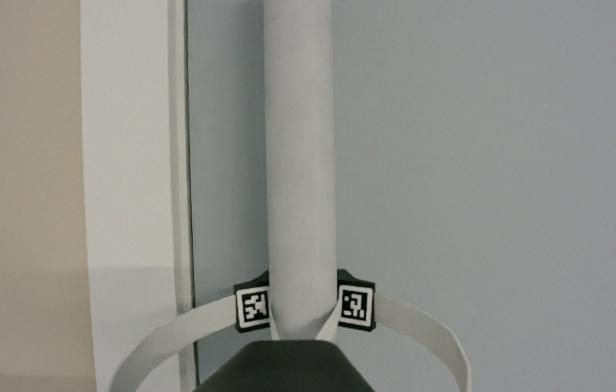

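Call:
move(blocking=false, r2={"base":{"translate_m":-0.257,"strafe_m":-0.127},"joints":{"wrist_yaw_rad":0.262,"gripper_m":-0.008},"speeds":{"wrist_yaw_rad":0.06},"pace":"slow","contact_limits":{"translate_m":0.8}})

Call:
wait(seconds=7)

Call:
wait(seconds=0.5, cameras=["r2_wrist_camera","r2_head_left_camera"])

Scene clock: 289.63 s.
move: r2 moving
r1: as last shown
r1.base_tilt: forward=-1.5 right=+1.3
r1.lidar_m: 1.31 0.83 0.75 0.75 0.85 0.76 0.78 0.97 2.03 2.07 2.57 3.92
r1.motor_effort: lift_m=+24(24) arm_m=+3(4) wheel_0=-4(4) wheel_1=-3(3) wheel_2=-2(2)
r1.servo_current: wrist_yaw_rad=52(65) wrist_pitch_rad=33(46) wrist_roll_rad=46(59) gripper_m=39(46)
r1.wrist_depth_mm: - - - - - 1708 1205 / - - - - - 1708 1255 / - - - - - 1708 1229 / - - - - - 1708 1255 / 1756 - 1921 - - 1661 1255 / - 193 - - 191 212 1255 / - 139 - 145 - - 1182
r2.base_odometry: x=-3.903 y=-0.528 heading=+2.090
r2.turned_by_wheels: -0.001
r2.turned_by_imu: +0.000
r2.base_tilt: forward=-0.6 right=+0.1
r2.lidar_m: 0.38 0.49 0.66 1.85 1.91 2.64 1.93 1.92 3.00 1.93 0.67 0.50
r2.base_status: translate_m moving; strafe_m moving
r2.joint_positions: lift_m=+0.950 arm_m=+0.000 wrist_yaw_rad=+0.023 wrist_pitch_rad=+0.001 wrist_roll_rad=+0.000 gripper_m=-0.011
r2.joint_status: wrist_yaw_rad moving; gripper_m moving
r2.measured_speeds: translate_m=-0.045 strafe_m=-0.026 rotate_rad=+0.001 lift_m=+0.000 arm_m=+0.000 wrist_yaw_rad=+0.077 wrist_pitch_rad=+0.000 wrist_roll_rad=+0.000
r2.motor_effort: lift_m=+20(20) arm_m=+2(4) wheel_0=-10(10) wheel_1=-9(9) wheel_2=+11(11)
r2.servo_current: wrist_yaw_rad=52(91) wrist_pitch_rad=39(52) wrist_roll_rad=33(59) gripper_m=72(98)
r2.contact_limits: translate_m 0.8
r2.hand_pose: x=+0.4613 y=-0.0808 z=+1.1277 quat_wxyz=(+1.000, +0.000, +0.001, +0.011) (m; r2's base frame)
r2.wrist_depth_mm: 250 235 246 165 240 237 235 / 252 236 247 166 241 239 236 / 255 238 249 167 242 240 237 / 256 240 250 167 245 241 238 / 257 242 251 170 245 243 240 / 259 242 186 171 182 244 242 / 260 244 253 - 248 245 243
pictures: none

Scene clock: 293.83 s.
earlier move: r2 done
r1.base_odometry: x=+0.000 y=+0.000 heading=+2.699
r1.turned_by_wheels: +0.000
r1.turned_by_imu: +0.000
r1.base_tilt: forward=-1.6 right=+1.3
r1.lidar_m: 1.27 0.84 0.72 0.77 0.85 0.77 0.79 0.98 2.03 2.06 2.55 3.91
r1.base_status: not commanded
r1.joint_positions: lift_m=+0.680 arm_m=+0.000 wrist_yaw_rad=+0.003 wrist_pitch_rad=+0.002 wrist_roll_rad=+1.569 gripper_m=+0.120
r1.joint_status: not commanded
r1.measured_speeds: all 0
r1.motor_effort: lift_m=+24(24) arm_m=+4(4) wheel_0=-4(4) wheel_1=-3(3) wheel_2=-2(2)
r1.servo_current: wrist_yaw_rad=46(65) wrist_pitch_rad=46(52) wrist_roll_rad=59(65) gripper_m=39(52)
r1.hand_pose: x=+0.4595 y=-0.0867 z=+0.8572 quat_wxyz=(+0.708, +0.706, +0.002, +0.000) (m; r1's base frame)
r1.wrist_depth_mm: - - - - - 1708 1182 / - - - - - 1756 1182 / - - - - - 1756 1229 / - - - - - 1756 1229 / 1863 - - - - 1808 1255 / - 202 211 - 193 213 1255 / - 139 - 144 - - 1205
r2.base_odometry: x=-3.676 y=-0.680 heading=+2.092
r2.turned_by_wheels: +0.002
r2.turned_by_imu: -0.001
r2.base_tilt: forward=-0.7 right=+0.1
r2.lidar_m: 0.40 0.74 1.04 1.95 2.06 2.78 1.67 1.64 2.89 2.77 0.94 0.55
r2.base_status: done
r2.joint_positions: lift_m=+0.950 arm_m=+0.000 wrist_yaw_rad=+0.267 wrist_pitch_rad=+0.001 wrist_roll_rad=+0.000 gripper_m=-0.008
r2.joint_status: all done
r2.measured_speeds: all 0
r2.motor_effort: lift_m=+20(20) arm_m=-4(5) wheel_0=+3(13) wheel_1=-5(14) wheel_2=+19(26)
r2.servo_current: wrist_yaw_rad=52(124) wrist_pitch_rad=39(52) wrist_roll_rad=52(59) gripper_m=52(98)
r2.contact_limits: translate_m 0.8
r2.hand_pose: x=+0.4722 y=-0.0081 z=+1.1277 quat_wxyz=(+0.991, +0.000, +0.001, +0.133) (m; r2's base frame)
r2.wrist_depth_mm: - - 251 167 241 238 236 / - - 251 171 243 239 236 / - - 252 172 244 240 237 / - - 253 173 245 241 239 / - - 256 171 248 243 241 / - - 188 173 184 245 242 / - 135 258 - 250 244 244
wait: 4.20 of 7 s (r2 has come to rest)
pictures: none

Scene clock: 294.33 s.
r1.base_odometry: x=+0.000 y=+0.000 heading=+2.699
r1.turned_by_wheels: +0.000
r1.turned_by_imu: +0.000
r1.base_tilt: forward=-1.6 right=+1.3
r1.lidar_m: 1.30 0.84 0.74 0.75 0.86 0.76 0.80 1.00 2.02 2.05 2.55 3.93
r1.base_status: not commanded
r1.joint_positions: lift_m=+0.680 arm_m=+0.000 wrist_yaw_rad=+0.003 wrist_pitch_rad=+0.002 wrist_roll_rad=+1.569 gripper_m=+0.120
r1.joint_status: not commanded
r1.measured_speeds: all 0
r1.motor_effort: lift_m=+24(24) arm_m=+4(4) wheel_0=-3(4) wheel_1=-3(3) wheel_2=-2(2)
r1.servo_current: wrist_yaw_rad=52(65) wrist_pitch_rad=46(52) wrist_roll_rad=52(65) gripper_m=46(52)
r1.hand_pose: x=+0.4595 y=-0.0867 z=+0.8572 quat_wxyz=(+0.708, +0.706, +0.002, +0.000) (m; r1's base frame)
r1.wrist_depth_mm: - - - - - 1708 1229 / - - - - - 1756 1229 / - - - - - 1756 1229 / - - - - - 1756 1205 / 1863 - - - - 1808 1255 / - 203 211 - 193 213 1281 / - 139 - 145 - - 1229
r2.base_odometry: x=-3.676 y=-0.680 heading=+2.092
r2.turned_by_wheels: +0.000
r2.turned_by_imu: +0.000
r2.base_tilt: forward=-0.6 right=+0.0
r2.lidar_m: 0.40 0.74 1.02 1.98 2.04 2.79 1.69 1.65 2.92 2.78 0.96 0.57
r2.base_status: done
r2.joint_positions: lift_m=+0.950 arm_m=+0.000 wrist_yaw_rad=+0.267 wrist_pitch_rad=+0.001 wrist_roll_rad=+0.000 gripper_m=-0.008
r2.joint_status: all done
r2.measured_speeds: all 0
r2.motor_effort: lift_m=+20(20) arm_m=-4(5) wheel_0=+3(13) wheel_1=-6(14) wheel_2=+19(26)
r2.servo_current: wrist_yaw_rad=59(124) wrist_pitch_rad=39(52) wrist_roll_rad=46(59) gripper_m=46(98)
r2.contact_limits: translate_m 0.8
r2.hand_pose: x=+0.4722 y=-0.0081 z=+1.1277 quat_wxyz=(+0.991, +0.000, +0.001, +0.133) (m; r2's base frame)
r2.wrist_depth_mm: - - 249 167 242 238 236 / - - 250 172 243 238 236 / - - 252 172 245 240 238 / - - 253 172 246 243 240 / - - 254 171 247 243 241 / - - 188 174 184 244 241 / - 135 258 - 250 244 243
wait: 0.50 s; at rest by 0.27 s
pictures: r2_head_left_camera, r2_wrist_camera
Images, in order (width x height): r2_head_left_camera 420x672, r2_wrist_camera 616x392.

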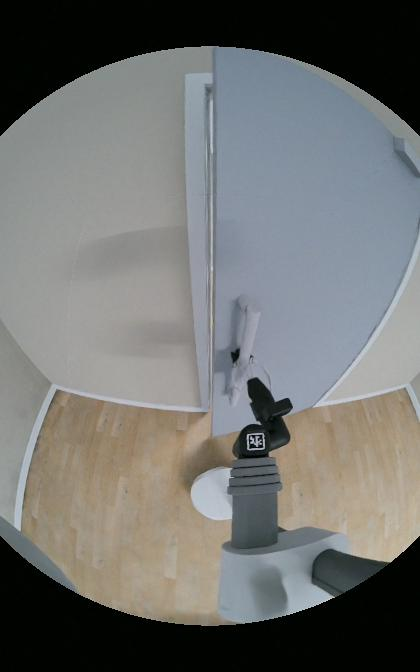

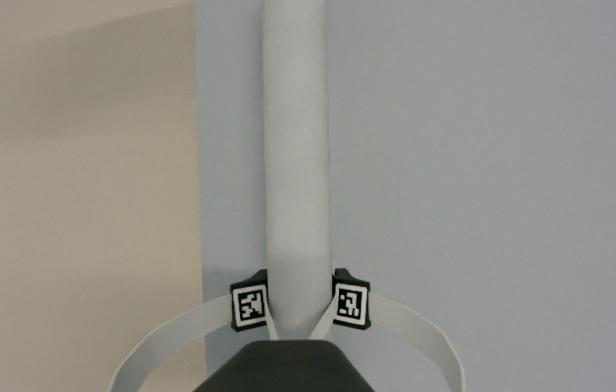

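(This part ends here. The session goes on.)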